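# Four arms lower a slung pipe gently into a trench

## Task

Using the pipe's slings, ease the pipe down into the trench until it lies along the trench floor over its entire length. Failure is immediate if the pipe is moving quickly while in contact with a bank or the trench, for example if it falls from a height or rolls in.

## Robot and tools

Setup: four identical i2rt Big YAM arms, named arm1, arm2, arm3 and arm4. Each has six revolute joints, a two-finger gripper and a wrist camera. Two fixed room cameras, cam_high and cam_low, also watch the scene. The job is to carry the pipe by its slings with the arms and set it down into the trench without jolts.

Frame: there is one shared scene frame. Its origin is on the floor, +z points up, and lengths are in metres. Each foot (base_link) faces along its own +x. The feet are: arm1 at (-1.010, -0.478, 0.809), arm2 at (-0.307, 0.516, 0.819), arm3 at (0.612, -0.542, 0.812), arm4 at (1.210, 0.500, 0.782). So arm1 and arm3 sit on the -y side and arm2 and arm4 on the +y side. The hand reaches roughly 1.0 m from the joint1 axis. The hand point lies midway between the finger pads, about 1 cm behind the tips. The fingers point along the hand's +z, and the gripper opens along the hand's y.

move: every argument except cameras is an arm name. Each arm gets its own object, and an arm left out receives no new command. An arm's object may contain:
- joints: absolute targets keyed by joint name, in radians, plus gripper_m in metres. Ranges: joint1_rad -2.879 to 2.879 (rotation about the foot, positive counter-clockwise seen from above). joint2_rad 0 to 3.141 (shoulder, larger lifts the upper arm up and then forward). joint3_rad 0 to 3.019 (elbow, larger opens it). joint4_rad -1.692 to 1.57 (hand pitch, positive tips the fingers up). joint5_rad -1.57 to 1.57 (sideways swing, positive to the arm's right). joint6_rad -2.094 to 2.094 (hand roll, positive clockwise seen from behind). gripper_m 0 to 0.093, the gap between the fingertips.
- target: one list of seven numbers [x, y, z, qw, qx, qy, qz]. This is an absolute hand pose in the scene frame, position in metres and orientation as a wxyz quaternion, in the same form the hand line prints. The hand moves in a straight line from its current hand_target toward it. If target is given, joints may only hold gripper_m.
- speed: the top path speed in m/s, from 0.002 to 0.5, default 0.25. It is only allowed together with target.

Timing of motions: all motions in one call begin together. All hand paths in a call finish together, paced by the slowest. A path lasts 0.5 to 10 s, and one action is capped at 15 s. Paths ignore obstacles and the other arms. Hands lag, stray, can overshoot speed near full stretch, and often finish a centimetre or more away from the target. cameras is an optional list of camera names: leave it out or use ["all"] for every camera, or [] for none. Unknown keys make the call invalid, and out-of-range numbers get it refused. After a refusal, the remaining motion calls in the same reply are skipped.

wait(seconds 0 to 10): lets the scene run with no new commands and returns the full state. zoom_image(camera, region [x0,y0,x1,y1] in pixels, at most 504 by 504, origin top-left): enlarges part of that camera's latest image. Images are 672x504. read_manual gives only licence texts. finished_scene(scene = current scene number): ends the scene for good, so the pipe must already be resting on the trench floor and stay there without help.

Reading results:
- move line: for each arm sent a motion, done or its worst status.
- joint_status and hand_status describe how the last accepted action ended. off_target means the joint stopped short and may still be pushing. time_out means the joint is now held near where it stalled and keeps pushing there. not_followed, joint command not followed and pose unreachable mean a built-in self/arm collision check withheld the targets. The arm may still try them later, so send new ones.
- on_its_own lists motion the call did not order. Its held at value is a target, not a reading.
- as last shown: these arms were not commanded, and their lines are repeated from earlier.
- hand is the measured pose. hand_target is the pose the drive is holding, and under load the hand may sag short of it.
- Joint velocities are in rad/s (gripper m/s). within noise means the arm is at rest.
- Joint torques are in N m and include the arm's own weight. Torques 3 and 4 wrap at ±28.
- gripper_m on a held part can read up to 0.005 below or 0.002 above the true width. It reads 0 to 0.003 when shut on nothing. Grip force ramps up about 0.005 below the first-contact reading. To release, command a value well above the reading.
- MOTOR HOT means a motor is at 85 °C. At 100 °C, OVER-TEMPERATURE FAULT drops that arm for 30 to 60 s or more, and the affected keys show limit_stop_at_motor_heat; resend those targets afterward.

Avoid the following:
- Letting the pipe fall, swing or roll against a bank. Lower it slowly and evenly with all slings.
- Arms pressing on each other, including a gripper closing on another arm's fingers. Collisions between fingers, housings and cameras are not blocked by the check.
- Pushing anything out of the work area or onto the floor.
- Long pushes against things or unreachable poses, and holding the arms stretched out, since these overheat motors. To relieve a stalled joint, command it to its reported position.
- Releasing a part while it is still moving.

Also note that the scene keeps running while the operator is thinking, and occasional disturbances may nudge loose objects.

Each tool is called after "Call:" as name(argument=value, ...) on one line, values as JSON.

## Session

Call:
move(arm1={"joints": {"joint1_rad": -1.43, "joint2_rad": 2.12, "joint3_rad": 0.752, "joint4_rad": -0.205, "joint5_rad": 0, "joint6_rad": -1.608}}, arm2={"joints": {"joint1_rad": -0.988, "joint2_rad": 2.22, "joint3_rad": 0.993, "joint4_rad": -0.333, "joint5_rad": 0, "joint6_rad": -1.049}}, arm3={"joints": {"joint1_rad": -1.633, "joint2_rad": 2.12, "joint3_rad": 0.6, "joint4_rad": -0.05, "joint5_rad": 0, "joint6_rad": -1.467}}, arm4={"joints": {"joint1_rad": -1.06, "joint2_rad": 2.08, "joint3_rad": 0.841, "joint4_rad": -0.323, "joint5_rad": 0, "joint6_rad": -1.0}})

Scene clock: 1.93 s.
Joint torques (N m): arm1=[0.38 -13.51 2.35 0.94 -0.11 -0.1] | arm2=[-0.32 -18.14 4.14 0.08 -0.26 0.05] | arm3=[1.26 -14.62 0.69 0.36 -0.26 -0.06] | arm4=[0.62 -14.74 2.51 0.68 -0.04 0.01]
Heat: arm1: hottest joint2_rad 30 °C; arm2: hottest gripper 29 °C; arm3: hottest joint2_rad 29 °C; arm4: hottest joint5_rad 29 °C.
move: arm1 done; arm2 done; arm3 done; arm4 done
Joint velocities: within noise
arm1.joint_positions: joint1_rad=-1.434 joint2_rad=+2.109 joint3_rad=+0.750 joint4_rad=-0.217 joint5_rad=+0.001 joint6_rad=-1.599 gripper_m=+0.09397
arm1.joint_status: all done
arm1.hand: x=-0.6548 y=-0.4952 z=+0.6155 quat_wxyz=(+0.000, +0.703, -0.712, +0.006) (m; scene frame)
arm1.hand_target: x=-0.6539 y=-0.4938 z=+0.6119 quat_wxyz=(-0.001, +0.707, -0.707, +0.007) (m; scene frame)
arm1.hand_status: not commanded
arm2.joint_positions: joint1_rad=-0.992 joint2_rad=+2.234 joint3_rad=+0.988 joint4_rad=-0.347 joint5_rad=+0.002 joint6_rad=-1.042 gripper_m=+0.09396
arm2.joint_status: all done
arm2.hand: x=-0.6772 y=+0.3028 z=+0.6031 quat_wxyz=(-0.007, -0.711, -0.703, -0.004) (m; scene frame)
arm2.hand_target: x=-0.6860 y=+0.2956 z=+0.6095 quat_wxyz=(-0.004, -0.707, -0.707, +0.012) (m; scene frame)
arm2.hand_status: not commanded
arm3.joint_positions: joint1_rad=-1.634 joint2_rad=+2.120 joint3_rad=+0.597 joint4_rad=-0.059 joint5_rad=+0.001 joint6_rad=-1.460 gripper_m=+0.09397
arm3.joint_status: all done
arm3.hand: x=+0.9043 y=-0.5110 z=+0.6038 quat_wxyz=(+0.000, +0.704, -0.710, -0.006) (m; scene frame)
arm3.hand_target: x=+0.9081 y=-0.5103 z=+0.6038 quat_wxyz=(-0.005, +0.707, -0.707, -0.002) (m; scene frame)
arm3.hand_status: not commanded
arm4.joint_positions: joint1_rad=-1.064 joint2_rad=+2.095 joint3_rad=+0.841 joint4_rad=-0.337 joint5_rad=+0.001 joint6_rad=-0.987 gripper_m=+0.09397
arm4.joint_status: all done
arm4.hand: x=+0.8871 y=+0.2915 z=+0.5968 quat_wxyz=(-0.004, -0.711, -0.703, -0.010) (m; scene frame)
arm4.hand_target: x=+0.8813 y=+0.2857 z=+0.6022 quat_wxyz=(-0.002, -0.705, -0.709, +0.004) (m; scene frame)
arm4.hand_status: not commanded
pictures: arm1_cam_wrist, arm2_cam_wrist, arm3_cam_wrist, arm4_cam_wrist, cam_high, cam_low

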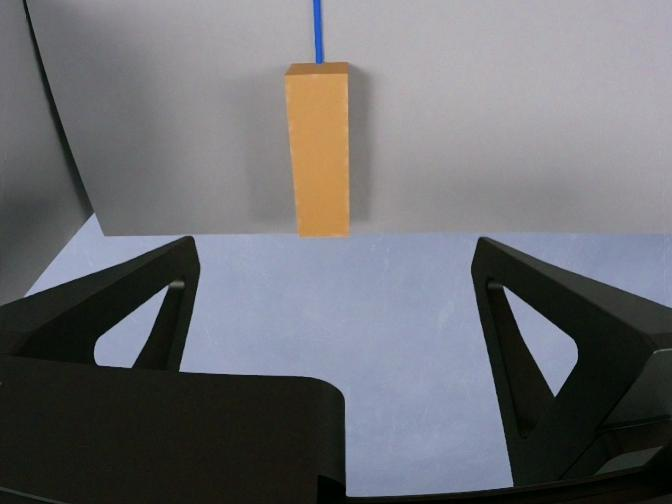

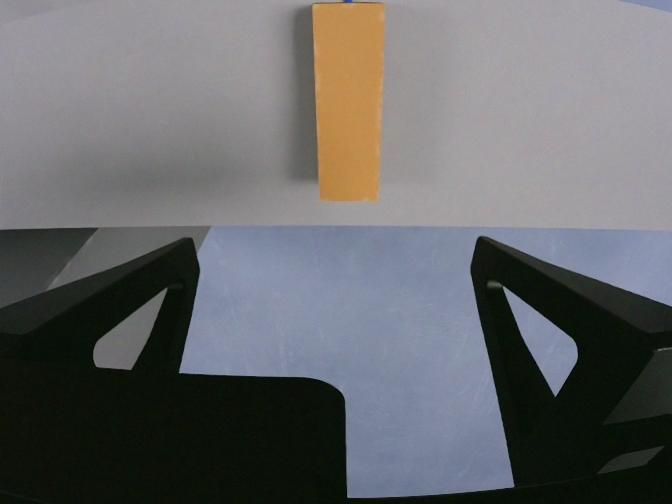

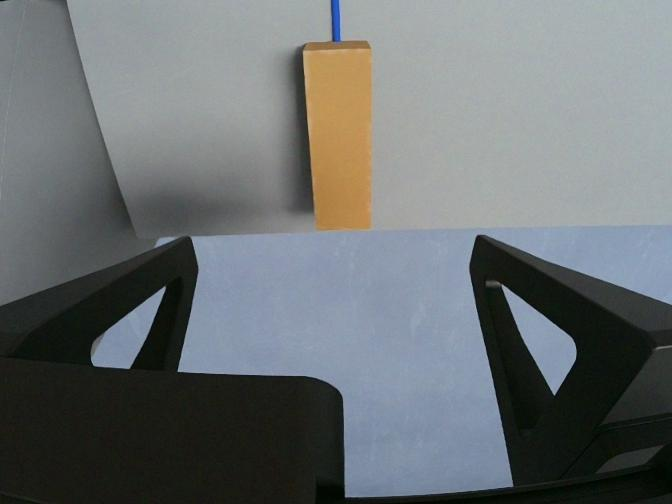

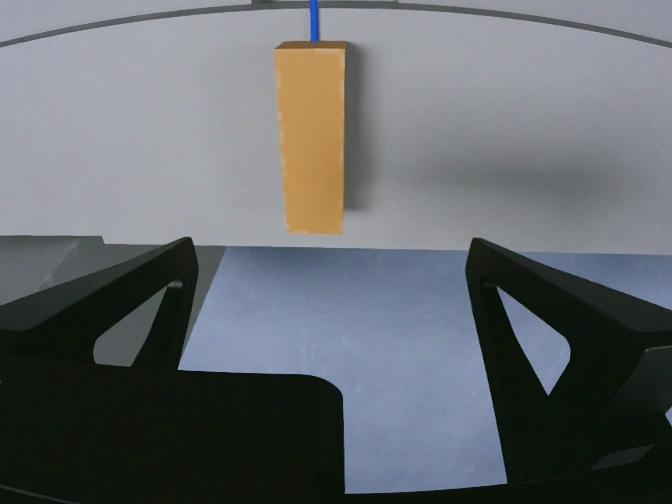

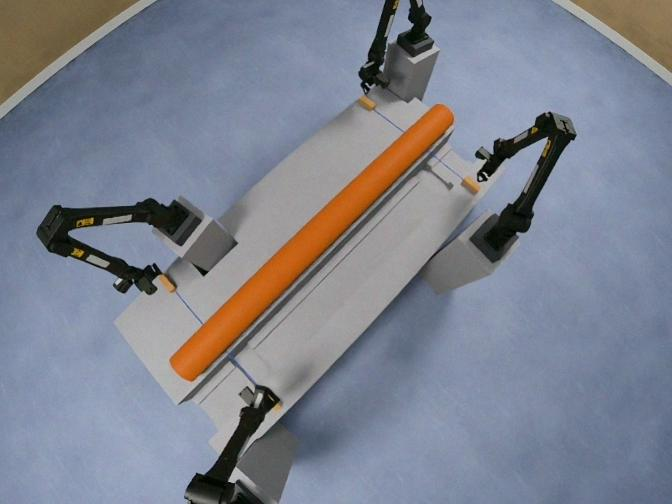

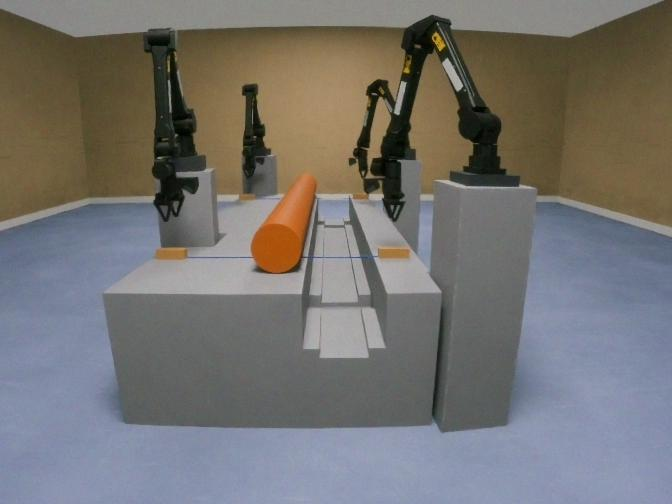

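Call:
move(arm1={"target": [-0.671, -0.499, 0.457, 0, 0.7071, -0.7071, 0], "speed": 0.12}, arm2={"target": [-0.685, 0.274, 0.458, 0, 0.7071, 0.7071, 0], "speed": 0.12}, arm3={"target": [0.900, -0.506, 0.458, 0, 0.7071, -0.7071, 0], "speed": 0.12}, arm4={"target": [0.898, 0.286, 0.459, 0, 0.7071, 0.7071, 0], "speed": 0.12})

Scene clock: 8.13 s.
Joint torques (N m): arm1=[-0.56 -14.92 -0.21 0.81 -0.21 -0.1] | arm2=[0.09 -17.44 3.7 0.1 -0.2 0.2] | arm3=[2.02 -15.91 -1.52 0.42 -0.07 0.11] | arm4=[0.97 -13.51 1.55 0.87 -0.09 0.28]
Heat: arm1: hottest joint2_rad 30 °C; arm2: hottest gripper 29 °C; arm3: hottest joint2_rad 29 °C; arm4: hottest joint5_rad 29 °C.
move: arm1 done; arm2 done; arm3 done; arm4 done
Joint velocities: within noise
arm1.joint_positions: joint1_rad=-1.439 joint2_rad=+2.574 joint3_rad=+0.909 joint4_rad=+0.085 joint5_rad=-0.006 joint6_rad=-1.616 gripper_m=+0.09397
arm1.joint_status: not commanded
arm1.hand: x=-0.6666 y=-0.4966 z=+0.4642 quat_wxyz=(-0.001, +0.707, -0.707, +0.002) (m; scene frame)
arm1.hand_target: x=-0.6712 y=-0.4989 z=+0.4572 quat_wxyz=(+0.000, +0.707, -0.707, +0.000) (m; scene frame)
arm1.hand_status: done (0.009 m and 0.3 deg from the pose sent, 0.159 m and 1.0 deg at the start)
arm2.joint_positions: joint1_rad=-0.954 joint2_rad=+2.616 joint3_rad=+1.205 joint4_rad=-0.190 joint5_rad=+0.014 joint6_rad=-1.013 gripper_m=+0.09396
arm2.joint_status: not commanded
arm2.hand: x=-0.6805 y=+0.2819 z=+0.4631 quat_wxyz=(-0.002, -0.708, -0.706, -0.009) (m; scene frame)
arm2.hand_target: x=-0.6849 y=+0.2740 z=+0.4582 quat_wxyz=(+0.000, -0.707, -0.707, +0.000) (m; scene frame)
arm2.hand_status: done (0.010 m and 1.1 deg from the pose sent, 0.148 m and 1.2 deg at the start)
arm3.joint_positions: joint1_rad=-1.625 joint2_rad=+2.610 joint3_rad=+0.797 joint4_rad=+0.234 joint5_rad=+0.006 joint6_rad=-1.457 gripper_m=+0.09397
arm3.joint_status: not commanded
arm3.hand: x=+0.9006 y=-0.5083 z=+0.4604 quat_wxyz=(+0.000, +0.706, -0.708, -0.002) (m; scene frame)
arm3.hand_target: x=+0.8999 y=-0.5060 z=+0.4580 quat_wxyz=(+0.000, +0.707, -0.707, +0.000) (m; scene frame)
arm3.hand_status: done (0.003 m and 0.3 deg from the pose sent, 0.146 m and 0.8 deg at the start)
arm4.joint_positions: joint1_rad=-1.045 joint2_rad=+2.480 joint3_rad=+0.941 joint4_rad=-0.052 joint5_rad=+0.007 joint6_rad=-0.981 gripper_m=+0.09397
arm4.joint_status: not commanded
arm4.hand: x=+0.9032 y=+0.2940 z=+0.4631 quat_wxyz=(-0.001, -0.706, -0.708, -0.011) (m; scene frame)
arm4.hand_target: x=+0.8981 y=+0.2861 z=+0.4593 quat_wxyz=(+0.000, -0.707, -0.707, +0.000) (m; scene frame)
arm4.hand_status: done (0.010 m and 1.3 deg from the pose sent, 0.138 m and 1.4 deg at the start)
pictures: arm1_cam_wrist, arm2_cam_wrist, arm3_cam_wrist, arm4_cam_wrist, cam_high, cam_low

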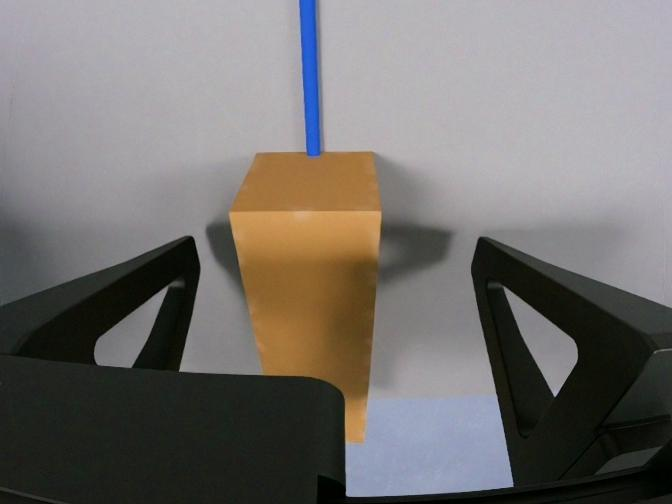

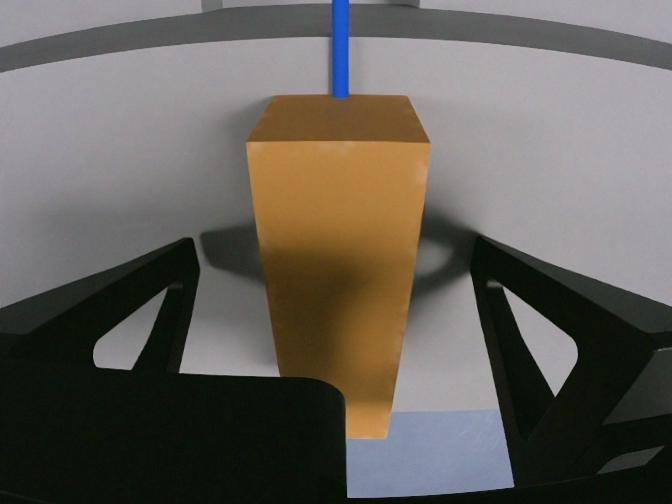

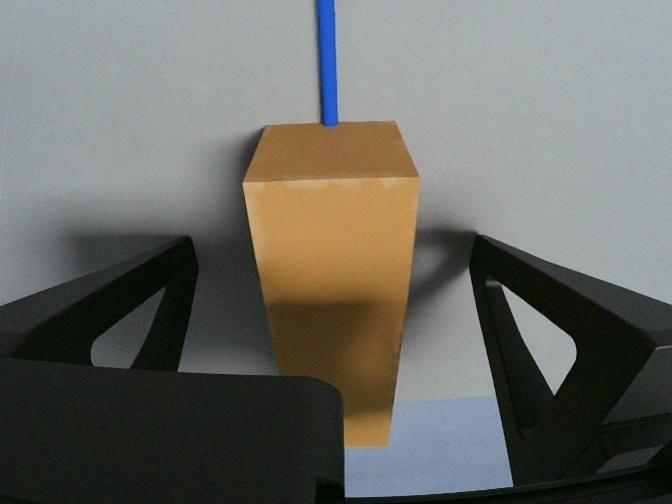

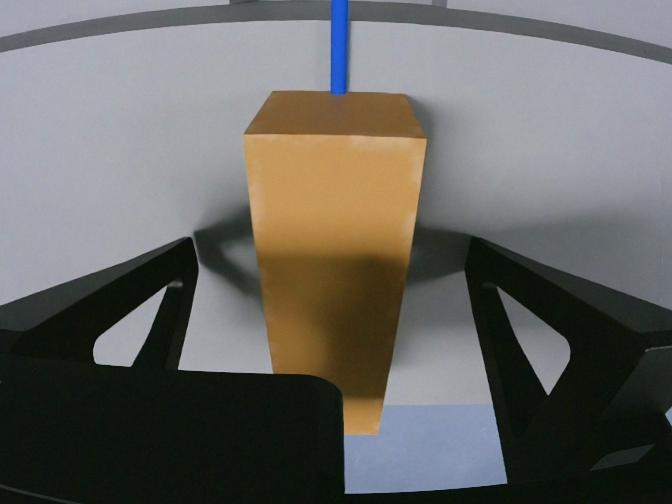

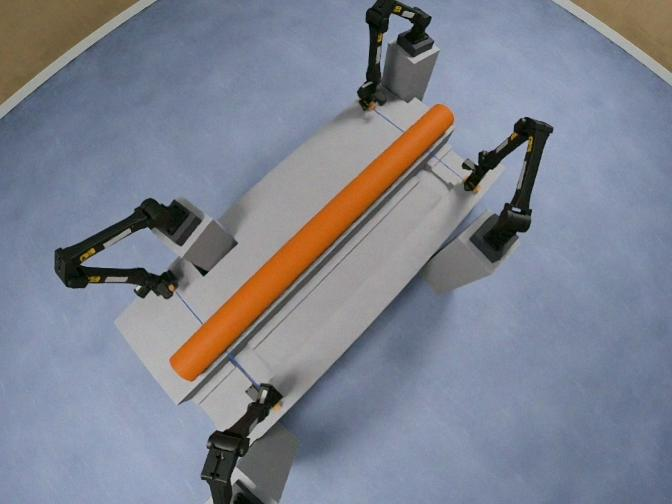

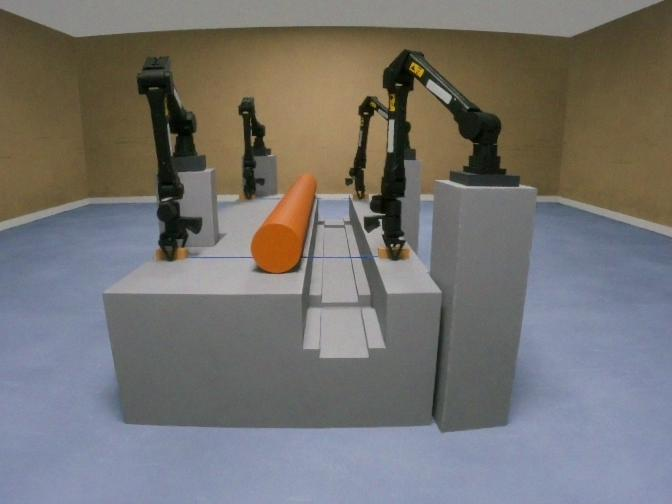

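Call:
move(arm1={"joints": {"gripper_m": 0.02}}, arm2={"joints": {"gripper_m": 0.02}}, arm3={"joints": {"gripper_m": 0.02}}, arm4={"joints": {"gripper_m": 0.02}}, cameras=[])

Call:
move(arm1={"target": [-0.672, -0.313, 0.74, 0, 0.7071, -0.7071, 0], "speed": 0.18}, arm2={"target": [-0.684, 0.085, 0.745, 0, 0.7071, 0.7071, 0], "speed": 0.18}, arm3={"target": [0.903, -0.313, 0.74, 0, 0.7071, -0.7071, 0], "speed": 0.18}, arm4={"target": [0.893, 0.085, 0.75, 0, 0.7071, 0.7071, 0], "speed": 0.18}, cameras=["cam_low", "cam_high"])

Call:
move(arm1={"target": [-0.665, -0.298, 0.88, 0, 0.7071, -0.7071, 0], "speed": 0.055}, arm2={"target": [-0.694, 0.062, 0.885, 0, 0.7071, 0.7071, 0], "speed": 0.055}, arm3={"target": [0.910, -0.296, 0.875, 0, 0.7071, -0.7071, 0], "speed": 0.055}, arm4={"target": [0.885, 0.062, 0.89, 0, 0.7071, 0.7071, 0], "speed": 0.055}, cameras=["cam_low", "cam_high"])

Call:
zoom_image(camera="cam_low", region=[190, 120, 390, 300])

Scene clock: 14.80 s.
Joint torques (N m): arm1=[-0.97 -14.33 -0.38 0.98 -0.16 -0.09] | arm2=[0.15 -17.61 3.47 0.06 -0.19 0.2] | arm3=[2.02 -16.09 -1.48 0.39 -0.1 0.09] | arm4=[0.91 -13.86 1.03 0.64 -0.04 0.27]
Heat: arm1: hottest joint2_rad 31 °C; arm2: hottest joint2_rad 29 °C; arm3: hottest joint2_rad 29 °C; arm4: hottest joint5_rad 29 °C.
move: arm1 off_target; arm2 off_target; arm3 off_target; arm4 off_target
Joint velocities: within noise
arm1.joint_positions: joint1_rad=-1.439 joint2_rad=+2.574 joint3_rad=+0.910 joint4_rad=+0.086 joint5_rad=-0.007 joint6_rad=-1.617 gripper_m=+0.03393
arm1.joint_status: gripper_m off_target (ended at +0.03397, target +0.02000)
arm1.hand: x=-0.6659 y=-0.4965 z=+0.4642 quat_wxyz=(-0.001, +0.707, -0.707, +0.003) (m; scene frame)
arm1.hand_target: x=-0.6709 y=-0.4989 z=+0.4572 quat_wxyz=(+0.000, +0.707, -0.707, +0.000) (m; scene frame)
arm1.hand_status: not commanded
arm2.joint_positions: joint1_rad=-0.954 joint2_rad=+2.618 joint3_rad=+1.208 joint4_rad=-0.188 joint5_rad=+0.014 joint6_rad=-1.013 gripper_m=+0.03441
arm2.joint_status: gripper_m off_target (ended at +0.03445, target +0.02000)
arm2.hand: x=-0.6811 y=+0.2815 z=+0.4623 quat_wxyz=(-0.002, -0.708, -0.706, -0.009) (m; scene frame)
arm2.hand_target: x=-0.6847 y=+0.2742 z=+0.4582 quat_wxyz=(+0.000, -0.707, -0.707, +0.000) (m; scene frame)
arm2.hand_status: not commanded
arm3.joint_positions: joint1_rad=-1.624 joint2_rad=+2.610 joint3_rad=+0.797 joint4_rad=+0.235 joint5_rad=+0.006 joint6_rad=-1.456 gripper_m=+0.03466
arm3.joint_status: gripper_m off_target (ended at +0.03469, target +0.02000)
arm3.hand: x=+0.9007 y=-0.5083 z=+0.4604 quat_wxyz=(+0.000, +0.706, -0.708, -0.002) (m; scene frame)
arm3.hand_target: x=+0.8999 y=-0.5060 z=+0.4580 quat_wxyz=(+0.000, +0.707, -0.707, +0.000) (m; scene frame)
arm3.hand_status: not commanded
arm4.joint_positions: joint1_rad=-1.045 joint2_rad=+2.482 joint3_rad=+0.949 joint4_rad=-0.046 joint5_rad=+0.006 joint6_rad=-0.981 gripper_m=+0.03458
arm4.joint_status: gripper_m off_target (ended at +0.03462, target +0.02000)
arm4.hand: x=+0.8991 y=+0.2909 z=+0.4624 quat_wxyz=(+0.000, -0.706, -0.708, -0.005) (m; scene frame)
arm4.hand_target: x=+0.8983 y=+0.2862 z=+0.4592 quat_wxyz=(+0.000, -0.707, -0.707, +0.000) (m; scene frame)
arm4.hand_status: not commanded
pictures: none
No camera images: "cameras" was empty.

Scene clock: 17.50 s.
Joint torques (N m): arm1=[-0.26 -14.15 6.63 0.1 -0.09 0.05] | arm2=[-0.67 -22.01 11.38 -0.98 -0.15 0.19] | arm3=[1.49 -15.68 5.87 -0.38 -0.26 0.09] | arm4=[0.79 -18.26 8.94 -0.34 0 0.31]
Heat: arm1: hottest joint2_rad 31 °C; arm2: hottest joint2_rad 29 °C; arm3: hottest joint2_rad 29 °C; arm4: hottest joint5_rad 29 °C.
move: arm1 off_target; arm2 off_target; arm3 off_target; arm4 off_target
Joint velocities: within noise
arm1.joint_positions: joint1_rad=-0.944 joint2_rad=+1.773 joint3_rad=+0.771 joint4_rad=-0.598 joint5_rad=-0.015 joint6_rad=-1.130 gripper_m=+0.03394
arm1.joint_status: not commanded
arm1.hand: x=-0.6828 y=-0.3195 z=+0.7324 quat_wxyz=(+0.009, +0.710, -0.704, -0.003) (m; scene frame)
arm1.hand_target: x=-0.6721 y=-0.3131 z=+0.7401 quat_wxyz=(+0.000, +0.707, -0.707, +0.000) (m; scene frame)
arm1.hand_status: off_target (0.015 m and 1.2 deg from the pose sent, 0.331 m and 0.3 deg at the start)
arm2.joint_positions: joint1_rad=-0.662 joint2_rad=+2.158 joint3_rad=+1.395 joint4_rad=-0.865 joint5_rad=+0.010 joint6_rad=-0.723 gripper_m=+0.03441
arm2.joint_status: not commanded
arm2.hand: x=-0.6728 y=+0.1033 z=+0.7259 quat_wxyz=(+0.001, -0.707, -0.707, -0.021) (m; scene frame)
arm2.hand_target: x=-0.6834 y=+0.0857 z=+0.7453 quat_wxyz=(+0.000, -0.707, -0.707, +0.000) (m; scene frame)
arm2.hand_status: off_target (0.029 m and 2.5 deg from the pose sent, 0.344 m and 1.0 deg at the start)
arm3.joint_positions: joint1_rad=-1.069 joint2_rad=+1.773 joint3_rad=+0.755 joint4_rad=-0.585 joint5_rad=+0.007 joint6_rad=-0.908 gripper_m=+0.03466
arm3.joint_status: not commanded
arm3.hand: x=+0.8940 y=-0.3218 z=+0.7322 quat_wxyz=(+0.011, +0.709, -0.705, -0.001) (m; scene frame)
arm3.hand_target: x=+0.9028 y=-0.3131 z=+0.7400 quat_wxyz=(+0.000, +0.707, -0.707, +0.000) (m; scene frame)
arm3.hand_status: off_target (0.015 m and 1.3 deg from the pose sent, 0.341 m and 0.3 deg at the start)
arm4.joint_positions: joint1_rad=-0.722 joint2_rad=+1.971 joint3_rad=+1.223 joint4_rad=-0.870 joint5_rad=+0.005 joint6_rad=-0.664 gripper_m=+0.03459
arm4.joint_status: not commanded
arm4.hand: x=+0.9037 y=+0.1039 z=+0.7290 quat_wxyz=(+0.003, -0.704, -0.710, -0.024) (m; scene frame)
arm4.hand_target: x=+0.8936 y=+0.0857 z=+0.7503 quat_wxyz=(+0.000, -0.707, -0.707, +0.000) (m; scene frame)
arm4.hand_status: off_target (0.030 m and 2.8 deg from the pose sent, 0.354 m and 0.6 deg at the start)
pictures: cam_high, cam_low

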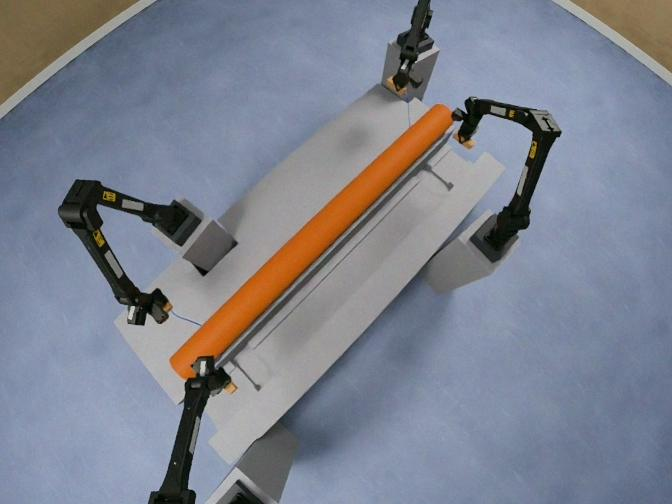

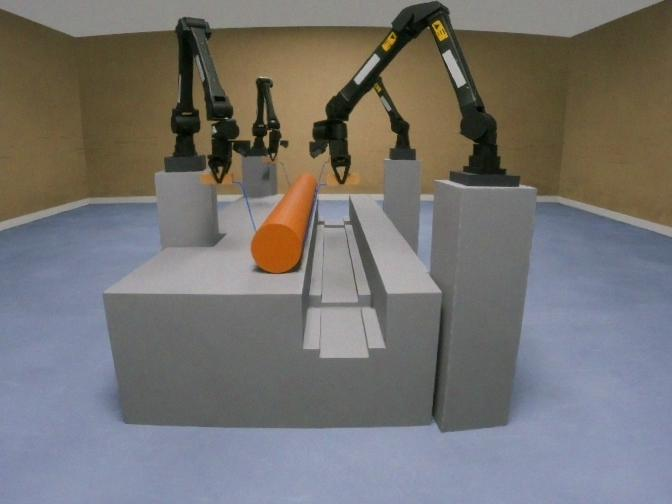

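Scene clock: 20.63 s.
Joint torques (N m): arm1=[-0.56 -19.96 12.01 -1.69 0.2 -0.07] | arm2=[-0.73 -31.85 13.3 -2.96 -0.14 0] | arm3=[0.91 -22.42 10.67 -1.85 -0.18 -0.06] | arm4=[0.38 -28.57 11.77 -2.25 0.01 0.11]
Heat: arm1: hottest joint2_rad 31 °C; arm2: hottest joint2_rad 30 °C; arm3: hottest joint2_rad 29 °C; arm4: hottest joint3_rad 29 °C.
move: arm1 off_target; arm2 off_target; arm3 off_target; arm4 off_target
Joint velocities: within noise
arm1.joint_positions: joint1_rad=-0.908 joint2_rad=+1.589 joint3_rad=+0.871 joint4_rad=-0.967 joint5_rad=-0.020 joint6_rad=-1.090 gripper_m=+0.03394
arm1.joint_status: not commanded
arm1.hand: x=-0.6969 y=-0.3095 z=+0.8239 quat_wxyz=(+0.050, +0.707, -0.705, -0.018) (m; scene frame)
arm1.hand_target: x=-0.6679 y=-0.2993 z=+0.8773 quat_wxyz=(+0.000, +0.707, -0.707, +0.001) (m; scene frame)
arm1.hand_status: off_target (0.066 m and 6.1 deg from the pose sent, 0.150 m and 1.2 deg at the start)
arm2.joint_positions: joint1_rad=-0.638 joint2_rad=+2.139 joint3_rad=+1.456 joint4_rad=-1.026 joint5_rad=+0.011 joint6_rad=-0.690 gripper_m=+0.03441
arm2.joint_status: not commanded
arm2.hand: x=-0.6596 y=+0.0992 z=+0.7555 quat_wxyz=(+0.006, -0.709, -0.703, -0.062) (m; scene frame)
arm2.hand_target: x=-0.6811 y=+0.0763 z=+0.8440 quat_wxyz=(+0.000, -0.707, -0.707, +0.001) (m; scene frame)
arm2.hand_status: off_target (0.139 m and 7.2 deg from the pose sent, 0.166 m and 2.4 deg at the start; pose on its path clipped on 41 of 94 steps)
arm3.joint_positions: joint1_rad=-1.036 joint2_rad=+1.600 joint3_rad=+0.865 joint4_rad=-0.961 joint5_rad=+0.006 joint6_rad=-0.869 gripper_m=+0.03466
arm3.joint_status: not commanded
arm3.hand: x=+0.8833 y=-0.3159 z=+0.8219 quat_wxyz=(+0.058, +0.705, -0.706, -0.005) (m; scene frame)
arm3.hand_target: x=+0.9078 y=-0.2978 z=+0.8727 quat_wxyz=(+0.000, +0.707, -0.707, +0.000) (m; scene frame)
arm3.hand_status: off_target (0.063 m and 6.7 deg from the pose sent, 0.146 m and 1.3 deg at the start)
arm4.joint_positions: joint1_rad=-0.700 joint2_rad=+1.950 joint3_rad=+1.304 joint4_rad=-1.066 joint5_rad=+0.006 joint6_rad=-0.631 gripper_m=+0.03459
arm4.joint_status: not commanded
arm4.hand: x=+0.9150 y=+0.1013 z=+0.7654 quat_wxyz=(+0.011, -0.706, -0.704, -0.070) (m; scene frame)
arm4.hand_target: x=+0.8962 y=+0.0769 z=+0.8534 quat_wxyz=(+0.000, -0.707, -0.707, +0.000) (m; scene frame)
arm4.hand_status: off_target (0.134 m and 8.1 deg from the pose sent, 0.167 m and 2.8 deg at the start; pose on its path clipped on 39 of 94 steps)
pictures: cam_high, cam_low

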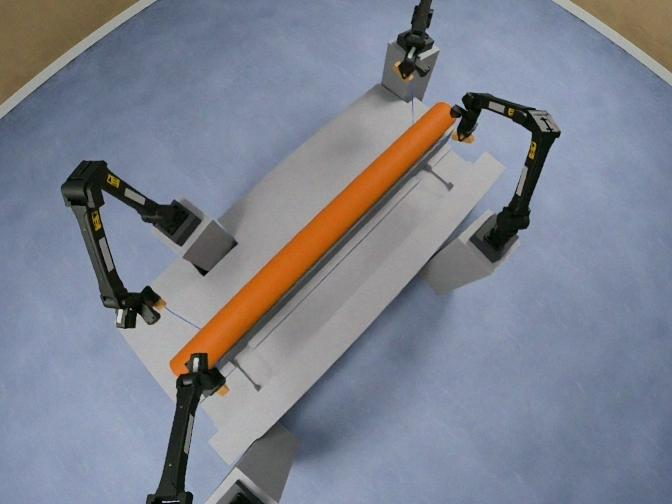

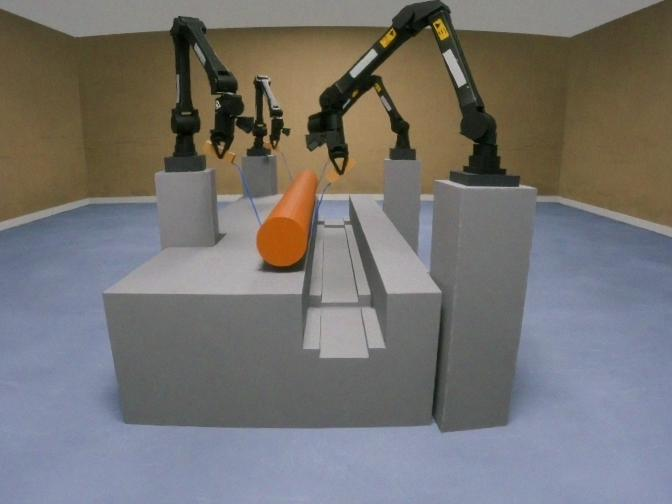

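Scaled by 2.520.

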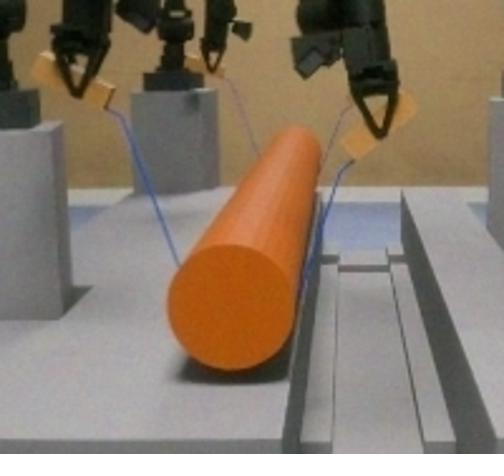

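Call:
move(arm1={"target": [-0.665, -0.186, 0.895, 0, 0.7071, -0.7071, 0], "speed": 0.06}, arm2={"target": [-0.690, 0.182, 0.875, 0, 0.7071, 0.7071, 0], "speed": 0.06}, arm3={"target": [0.908, -0.188, 0.89, 0, 0.7071, -0.7071, 0], "speed": 0.06}, arm4={"target": [0.890, 0.180, 0.875, 0, 0.7071, 0.7071, 0], "speed": 0.06}, cameras=[])

Call:
move(arm1={"target": [-0.668, -0.075, 0.89, 0, 0.7071, -0.7071, 0], "speed": 0.07}, arm2={"target": [-0.690, 0.305, 0.865, 0, 0.7071, 0.7071, 0], "speed": 0.07}, arm3={"target": [0.908, -0.085, 0.89, 0, 0.7071, -0.7071, 0], "speed": 0.07}, arm4={"target": [0.890, 0.294, 0.865, 0, 0.7071, 0.7071, 0], "speed": 0.07}, cameras=["cam_low", "cam_high"])

Call:
zoom_image(camera="cam_low", region=[250, 160, 430, 380])

Call:
move(arm1={"target": [-0.668, -0.074, 0.655, 0, 0.7071, -0.7071, 0], "speed": 0.07}, arm2={"target": [-0.690, 0.306, 0.63, 0, 0.7071, 0.7071, 0], "speed": 0.07}, arm3={"target": [0.908, -0.087, 0.655, 0, 0.7071, -0.7071, 0], "speed": 0.07}, arm4={"target": [0.890, 0.292, 0.63, 0, 0.7071, 0.7071, 0], "speed": 0.07}, cameras=["cam_low", "cam_high"])

Call:
zoom_image(camera="cam_low", region=[250, 160, 430, 380])

Call:
zoom_image(camera="cam_low", region=[300, 170, 370, 240])

Scene clock: 32.43 s.
Joint torques (N m): arm1=[-1.14 -18.84 13.64 -1.54 0.15 -0.01] | arm2=[-2.2 -27.99 10.26 -1.95 -0.15 -0.14] | arm3=[0.73 -23.47 11.85 -1.78 -0.15 -0.01] | arm4=[-1.03 -24.29 8.65 -1.47 -0.05 -0.15]
Heat: arm1: hottest joint2_rad 32 °C; arm2: hottest joint3_rad 33 °C; arm3: hottest joint2_rad 30 °C; arm4: hottest joint3_rad 32 °C.
move: arm1 off_target; arm2 off_target; arm3 off_target; arm4 off_target
Joint velocities: within noise
arm1.joint_positions: joint1_rad=-0.687 joint2_rad=+1.677 joint3_rad=+1.058 joint4_rad=-1.045 joint5_rad=-0.020 joint6_rad=-0.874 gripper_m=+0.03394
arm1.joint_status: not commanded
arm1.hand: x=-0.6949 y=-0.2047 z=+0.8442 quat_wxyz=(+0.044, +0.709, -0.704, -0.006) (m; scene frame)
arm1.hand_target: x=-0.6677 y=-0.1883 z=+0.8944 quat_wxyz=(-0.001, +0.707, -0.707, +0.000) (m; scene frame)
arm1.hand_status: off_target (0.062 m and 5.1 deg from the pose sent, 0.146 m and 6.1 deg at the start)
arm2.joint_positions: joint1_rad=-0.757 joint2_rad=+1.926 joint3_rad=+1.267 joint4_rad=-1.027 joint5_rad=+0.015 joint6_rad=-0.824 gripper_m=+0.03441
arm2.joint_status: not commanded
arm2.hand: x=-0.6673 y=+0.1828 z=+0.8096 quat_wxyz=(+0.000, -0.704, -0.708, -0.051) (m; scene frame)
arm2.hand_target: x=-0.6881 y=+0.1832 z=+0.8712 quat_wxyz=(+0.001, -0.707, -0.707, +0.000) (m; scene frame)
arm2.hand_status: off_target (0.069 m and 5.9 deg from the pose sent, 0.149 m and 7.2 deg at the start)
arm3.joint_positions: joint1_rad=-0.853 joint2_rad=+1.731 joint3_rad=+1.095 joint4_rad=-1.045 joint5_rad=+0.004 joint6_rad=-0.692 gripper_m=+0.03466
arm3.joint_status: not commanded
arm3.hand: x=+0.8853 y=-0.2113 z=+0.8386 quat_wxyz=(+0.050, +0.708, -0.705, +0.005) (m; scene frame)
arm3.hand_target: x=+0.9059 y=-0.1904 z=+0.8893 quat_wxyz=(+0.000, +0.707, -0.707, +0.000) (m; scene frame)
arm3.hand_status: off_target (0.061 m and 5.8 deg from the pose sent, 0.147 m and 6.7 deg at the start)
arm4.joint_positions: joint1_rad=-0.822 joint2_rad=+1.736 joint3_rad=+1.125 joint4_rad=-1.066 joint5_rad=+0.010 joint6_rad=-0.752 gripper_m=+0.03459
arm4.joint_status: not commanded
arm4.hand: x=+0.9078 y=+0.1828 z=+0.8105 quat_wxyz=(+0.004, -0.707, -0.705, -0.054) (m; scene frame)
arm4.hand_target: x=+0.8919 y=+0.1811 z=+0.8706 quat_wxyz=(+0.001, -0.707, -0.707, +0.000) (m; scene frame)
arm4.hand_status: off_target (0.067 m and 6.2 deg from the pose sent, 0.137 m and 8.1 deg at the start)
pictures: none
No camera images: "cameras" was empty.

Scene clock: 35.37 s.
Joint torques (N m): arm1=[-1.38 -23.94 13.45 -1.51 0.1 -0.02] | arm2=[-2.67 -23 9.84 -1.35 0.16 -0.11] | arm3=[0.38 -29.45 11.86 -1.88 -0.11 0] | arm4=[-1.44 -19.02 8.58 -0.73 0.22 -0.15]
Heat: arm1: hottest joint3_rad 33 °C; arm2: hottest joint3_rad 33 °C; arm3: hottest joint2_rad 31 °C; arm4: hottest joint3_rad 32 °C.
move: arm1 off_target; arm2 off_target; arm3 off_target; arm4 off_target
Joint velocities: within noise
arm1.joint_positions: joint1_rad=-0.517 joint2_rad=+1.871 joint3_rad=+1.298 joint4_rad=-1.095 joint5_rad=-0.019 joint6_rad=-0.709 gripper_m=+0.03394
arm1.joint_status: not commanded
arm1.hand: x=-0.6954 y=-0.0953 z=+0.8301 quat_wxyz=(+0.048, +0.711, -0.702, +0.003) (m; scene frame)
arm1.hand_target: x=-0.6708 y=-0.0780 z=+0.8893 quat_wxyz=(-0.001, +0.707, -0.707, +0.000) (m; scene frame)
arm1.hand_status: off_target (0.069 m and 5.5 deg from the pose sent, 0.140 m and 5.1 deg at the start)
arm2.joint_positions: joint1_rad=-0.968 joint2_rad=+1.758 joint3_rad=+1.035 joint4_rad=-0.959 joint5_rad=+0.009 joint6_rad=-1.035 gripper_m=+0.03441
arm2.joint_status: not commanded
arm2.hand: x=-0.6664 y=+0.3020 z=+0.8169 quat_wxyz=(-0.014, -0.704, -0.709, -0.048) (m; scene frame)
arm2.hand_target: x=-0.6883 y=+0.3054 z=+0.8626 quat_wxyz=(+0.001, -0.707, -0.707, +0.000) (m; scene frame)
arm2.hand_status: off_target (0.054 m and 5.8 deg from the pose sent, 0.136 m and 5.9 deg at the start)
arm3.joint_positions: joint1_rad=-0.729 joint2_rad=+1.941 joint3_rad=+1.367 joint4_rad=-1.119 joint5_rad=+0.002 joint6_rad=-0.570 gripper_m=+0.03466
arm3.joint_status: not commanded
arm3.hand: x=+0.8864 y=-0.1094 z=+0.8245 quat_wxyz=(+0.055, +0.709, -0.703, +0.012) (m; scene frame)
arm3.hand_target: x=+0.9058 y=-0.0885 z=+0.8889 quat_wxyz=(+0.000, +0.707, -0.707, +0.000) (m; scene frame)
arm3.hand_status: off_target (0.073 m and 6.5 deg from the pose sent, 0.138 m and 5.7 deg at the start)
arm4.joint_positions: joint1_rad=-1.035 joint2_rad=+1.549 joint3_rad=+0.911 joint4_rad=-1.036 joint5_rad=+0.002 joint6_rad=-0.966 gripper_m=+0.03459
arm4.joint_status: not commanded
arm4.hand: x=+0.9102 y=+0.2953 z=+0.8195 quat_wxyz=(-0.011, -0.707, -0.705, -0.052) (m; scene frame)
arm4.hand_target: x=+0.8915 y=+0.2946 z=+0.8626 quat_wxyz=(+0.001, -0.707, -0.707, +0.000) (m; scene frame)
arm4.hand_status: off_target (0.050 m and 6.1 deg from the pose sent, 0.125 m and 6.2 deg at the start)
pictures: cam_high, cam_low

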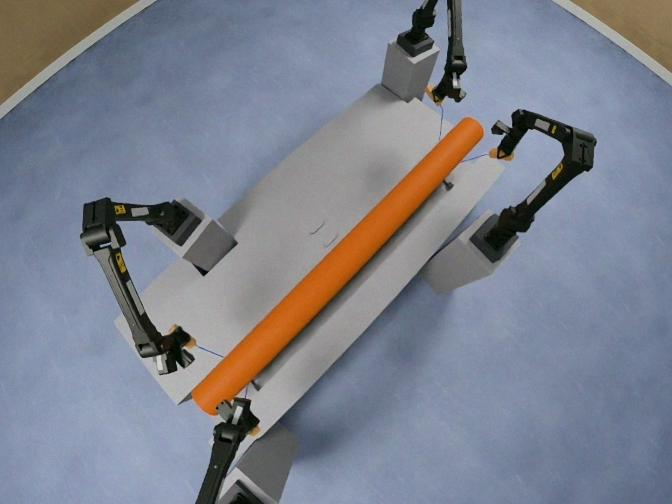

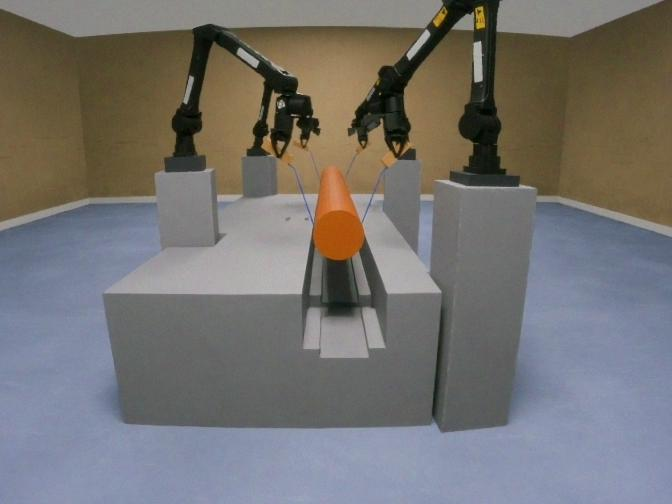

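Scaled by 2.291.

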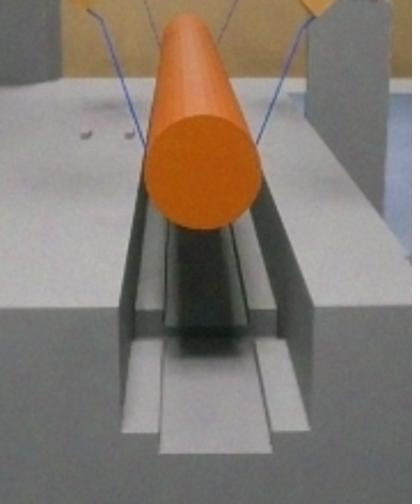

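Scene clock: 39.27 s.
Joint torques (N m): arm1=[-1.44 -24.82 6.23 -0.32 0.07 0.03] | arm2=[-3.19 -22.01 4.7 -1.05 0 -0.08] | arm3=[0.21 -30.27 5.7 -0.8 -0.1 -0.04] | arm4=[-1.38 -18.43 3.43 -0.29 0.04 -0.09]
Heat: arm1: hottest joint2_rad 33 °C; arm2: hottest joint2_rad 33 °C; arm3: hottest joint2_rad 31 °C; arm4: hottest joint3_rad 32 °C.
move: arm1 off_target; arm2 off_target; arm3 off_target; arm4 off_target
Joint velocities: within noise
arm1.joint_positions: joint1_rad=-0.513 joint2_rad=+2.260 joint3_rad=+1.251 joint4_rad=-0.626 joint5_rad=-0.019 joint6_rad=-0.703 gripper_m=+0.03394
arm1.joint_status: not commanded
arm1.hand: x=-0.6895 y=-0.0906 z=+0.6208 quat_wxyz=(+0.031, +0.711, -0.703, +0.001) (m; scene frame)
arm1.hand_target: x=-0.6685 y=-0.0748 z=+0.6545 quat_wxyz=(+0.000, +0.707, -0.707, +0.000) (m; scene frame)
arm1.hand_status: off_target (0.044 m and 3.6 deg from the pose sent, 0.178 m and 5.5 deg at the start)
arm2.joint_positions: joint1_rad=-0.973 joint2_rad=+2.230 joint3_rad=+0.974 joint4_rad=-0.386 joint5_rad=+0.012 joint6_rad=-1.049 gripper_m=+0.03441
arm2.joint_status: not commanded
arm2.hand: x=-0.6592 y=+0.3063 z=+0.6033 quat_wxyz=(-0.009, -0.701, -0.712, -0.030) (m; scene frame)
arm2.hand_target: x=-0.6892 y=+0.3066 z=+0.6292 quat_wxyz=(+0.001, -0.707, -0.707, +0.000) (m; scene frame)
arm2.hand_status: off_target (0.041 m and 3.7 deg from the pose sent, 0.188 m and 5.8 deg at the start)
arm3.joint_positions: joint1_rad=-0.729 joint2_rad=+2.309 joint3_rad=+1.304 joint4_rad=-0.649 joint5_rad=+0.002 joint6_rad=-0.570 gripper_m=+0.03466
arm3.joint_status: not commanded
arm3.hand: x=+0.8863 y=-0.1086 z=+0.6145 quat_wxyz=(+0.036, +0.709, -0.704, +0.008) (m; scene frame)
arm3.hand_target: x=+0.9075 y=-0.0881 z=+0.6542 quat_wxyz=(+0.000, +0.707, -0.707, +0.000) (m; scene frame)
arm3.hand_status: off_target (0.051 m and 4.2 deg from the pose sent, 0.172 m and 6.5 deg at the start)
arm4.joint_positions: joint1_rad=-1.035 joint2_rad=+2.054 joint3_rad=+0.790 joint4_rad=-0.367 joint5_rad=+0.005 joint6_rad=-0.971 gripper_m=+0.03459
arm4.joint_status: not commanded
arm4.hand: x=+0.9146 y=+0.2978 z=+0.6057 quat_wxyz=(-0.005, -0.706, -0.708, -0.031) (m; scene frame)
arm4.hand_target: x=+0.8906 y=+0.2924 z=+0.6290 quat_wxyz=(+0.001, -0.707, -0.707, +0.000) (m; scene frame)
arm4.hand_status: off_target (0.035 m and 3.7 deg from the pose sent, 0.191 m and 6.1 deg at the start)
pictures: cam_high, cam_low

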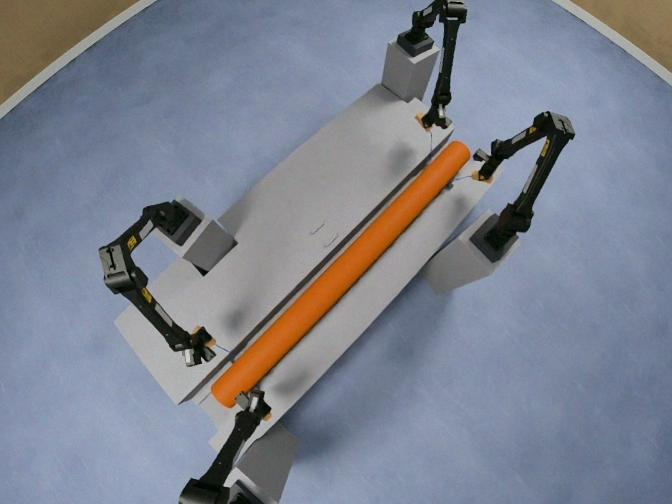

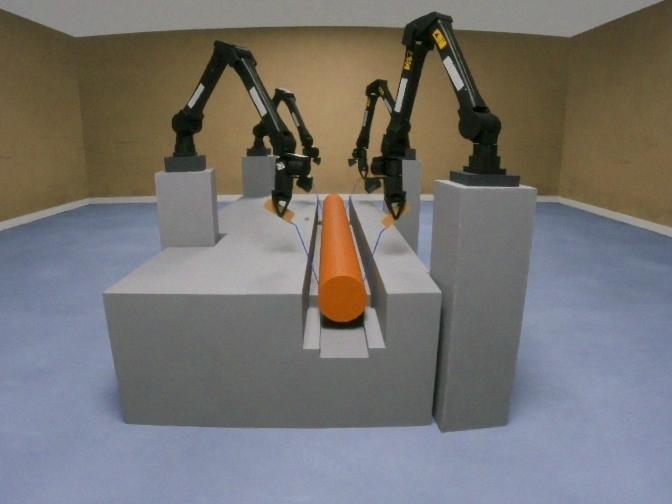

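Scaled by 2.291.

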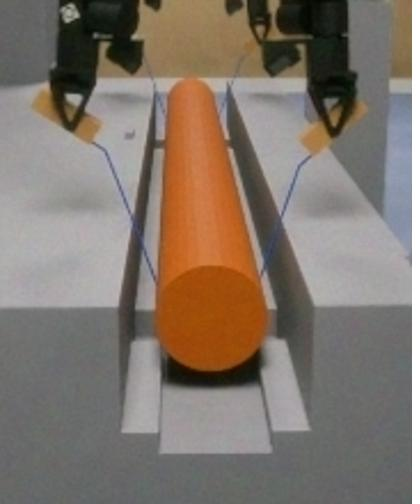

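Scaled by 7.200.

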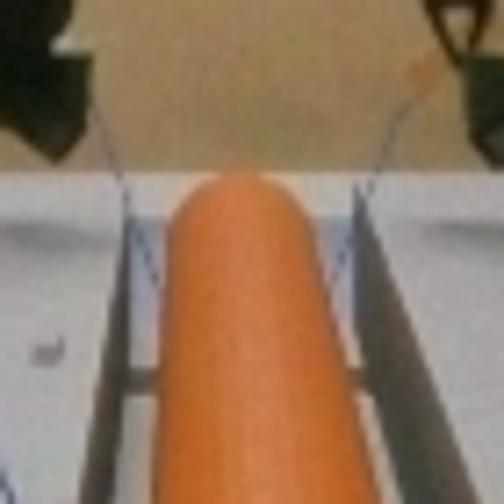

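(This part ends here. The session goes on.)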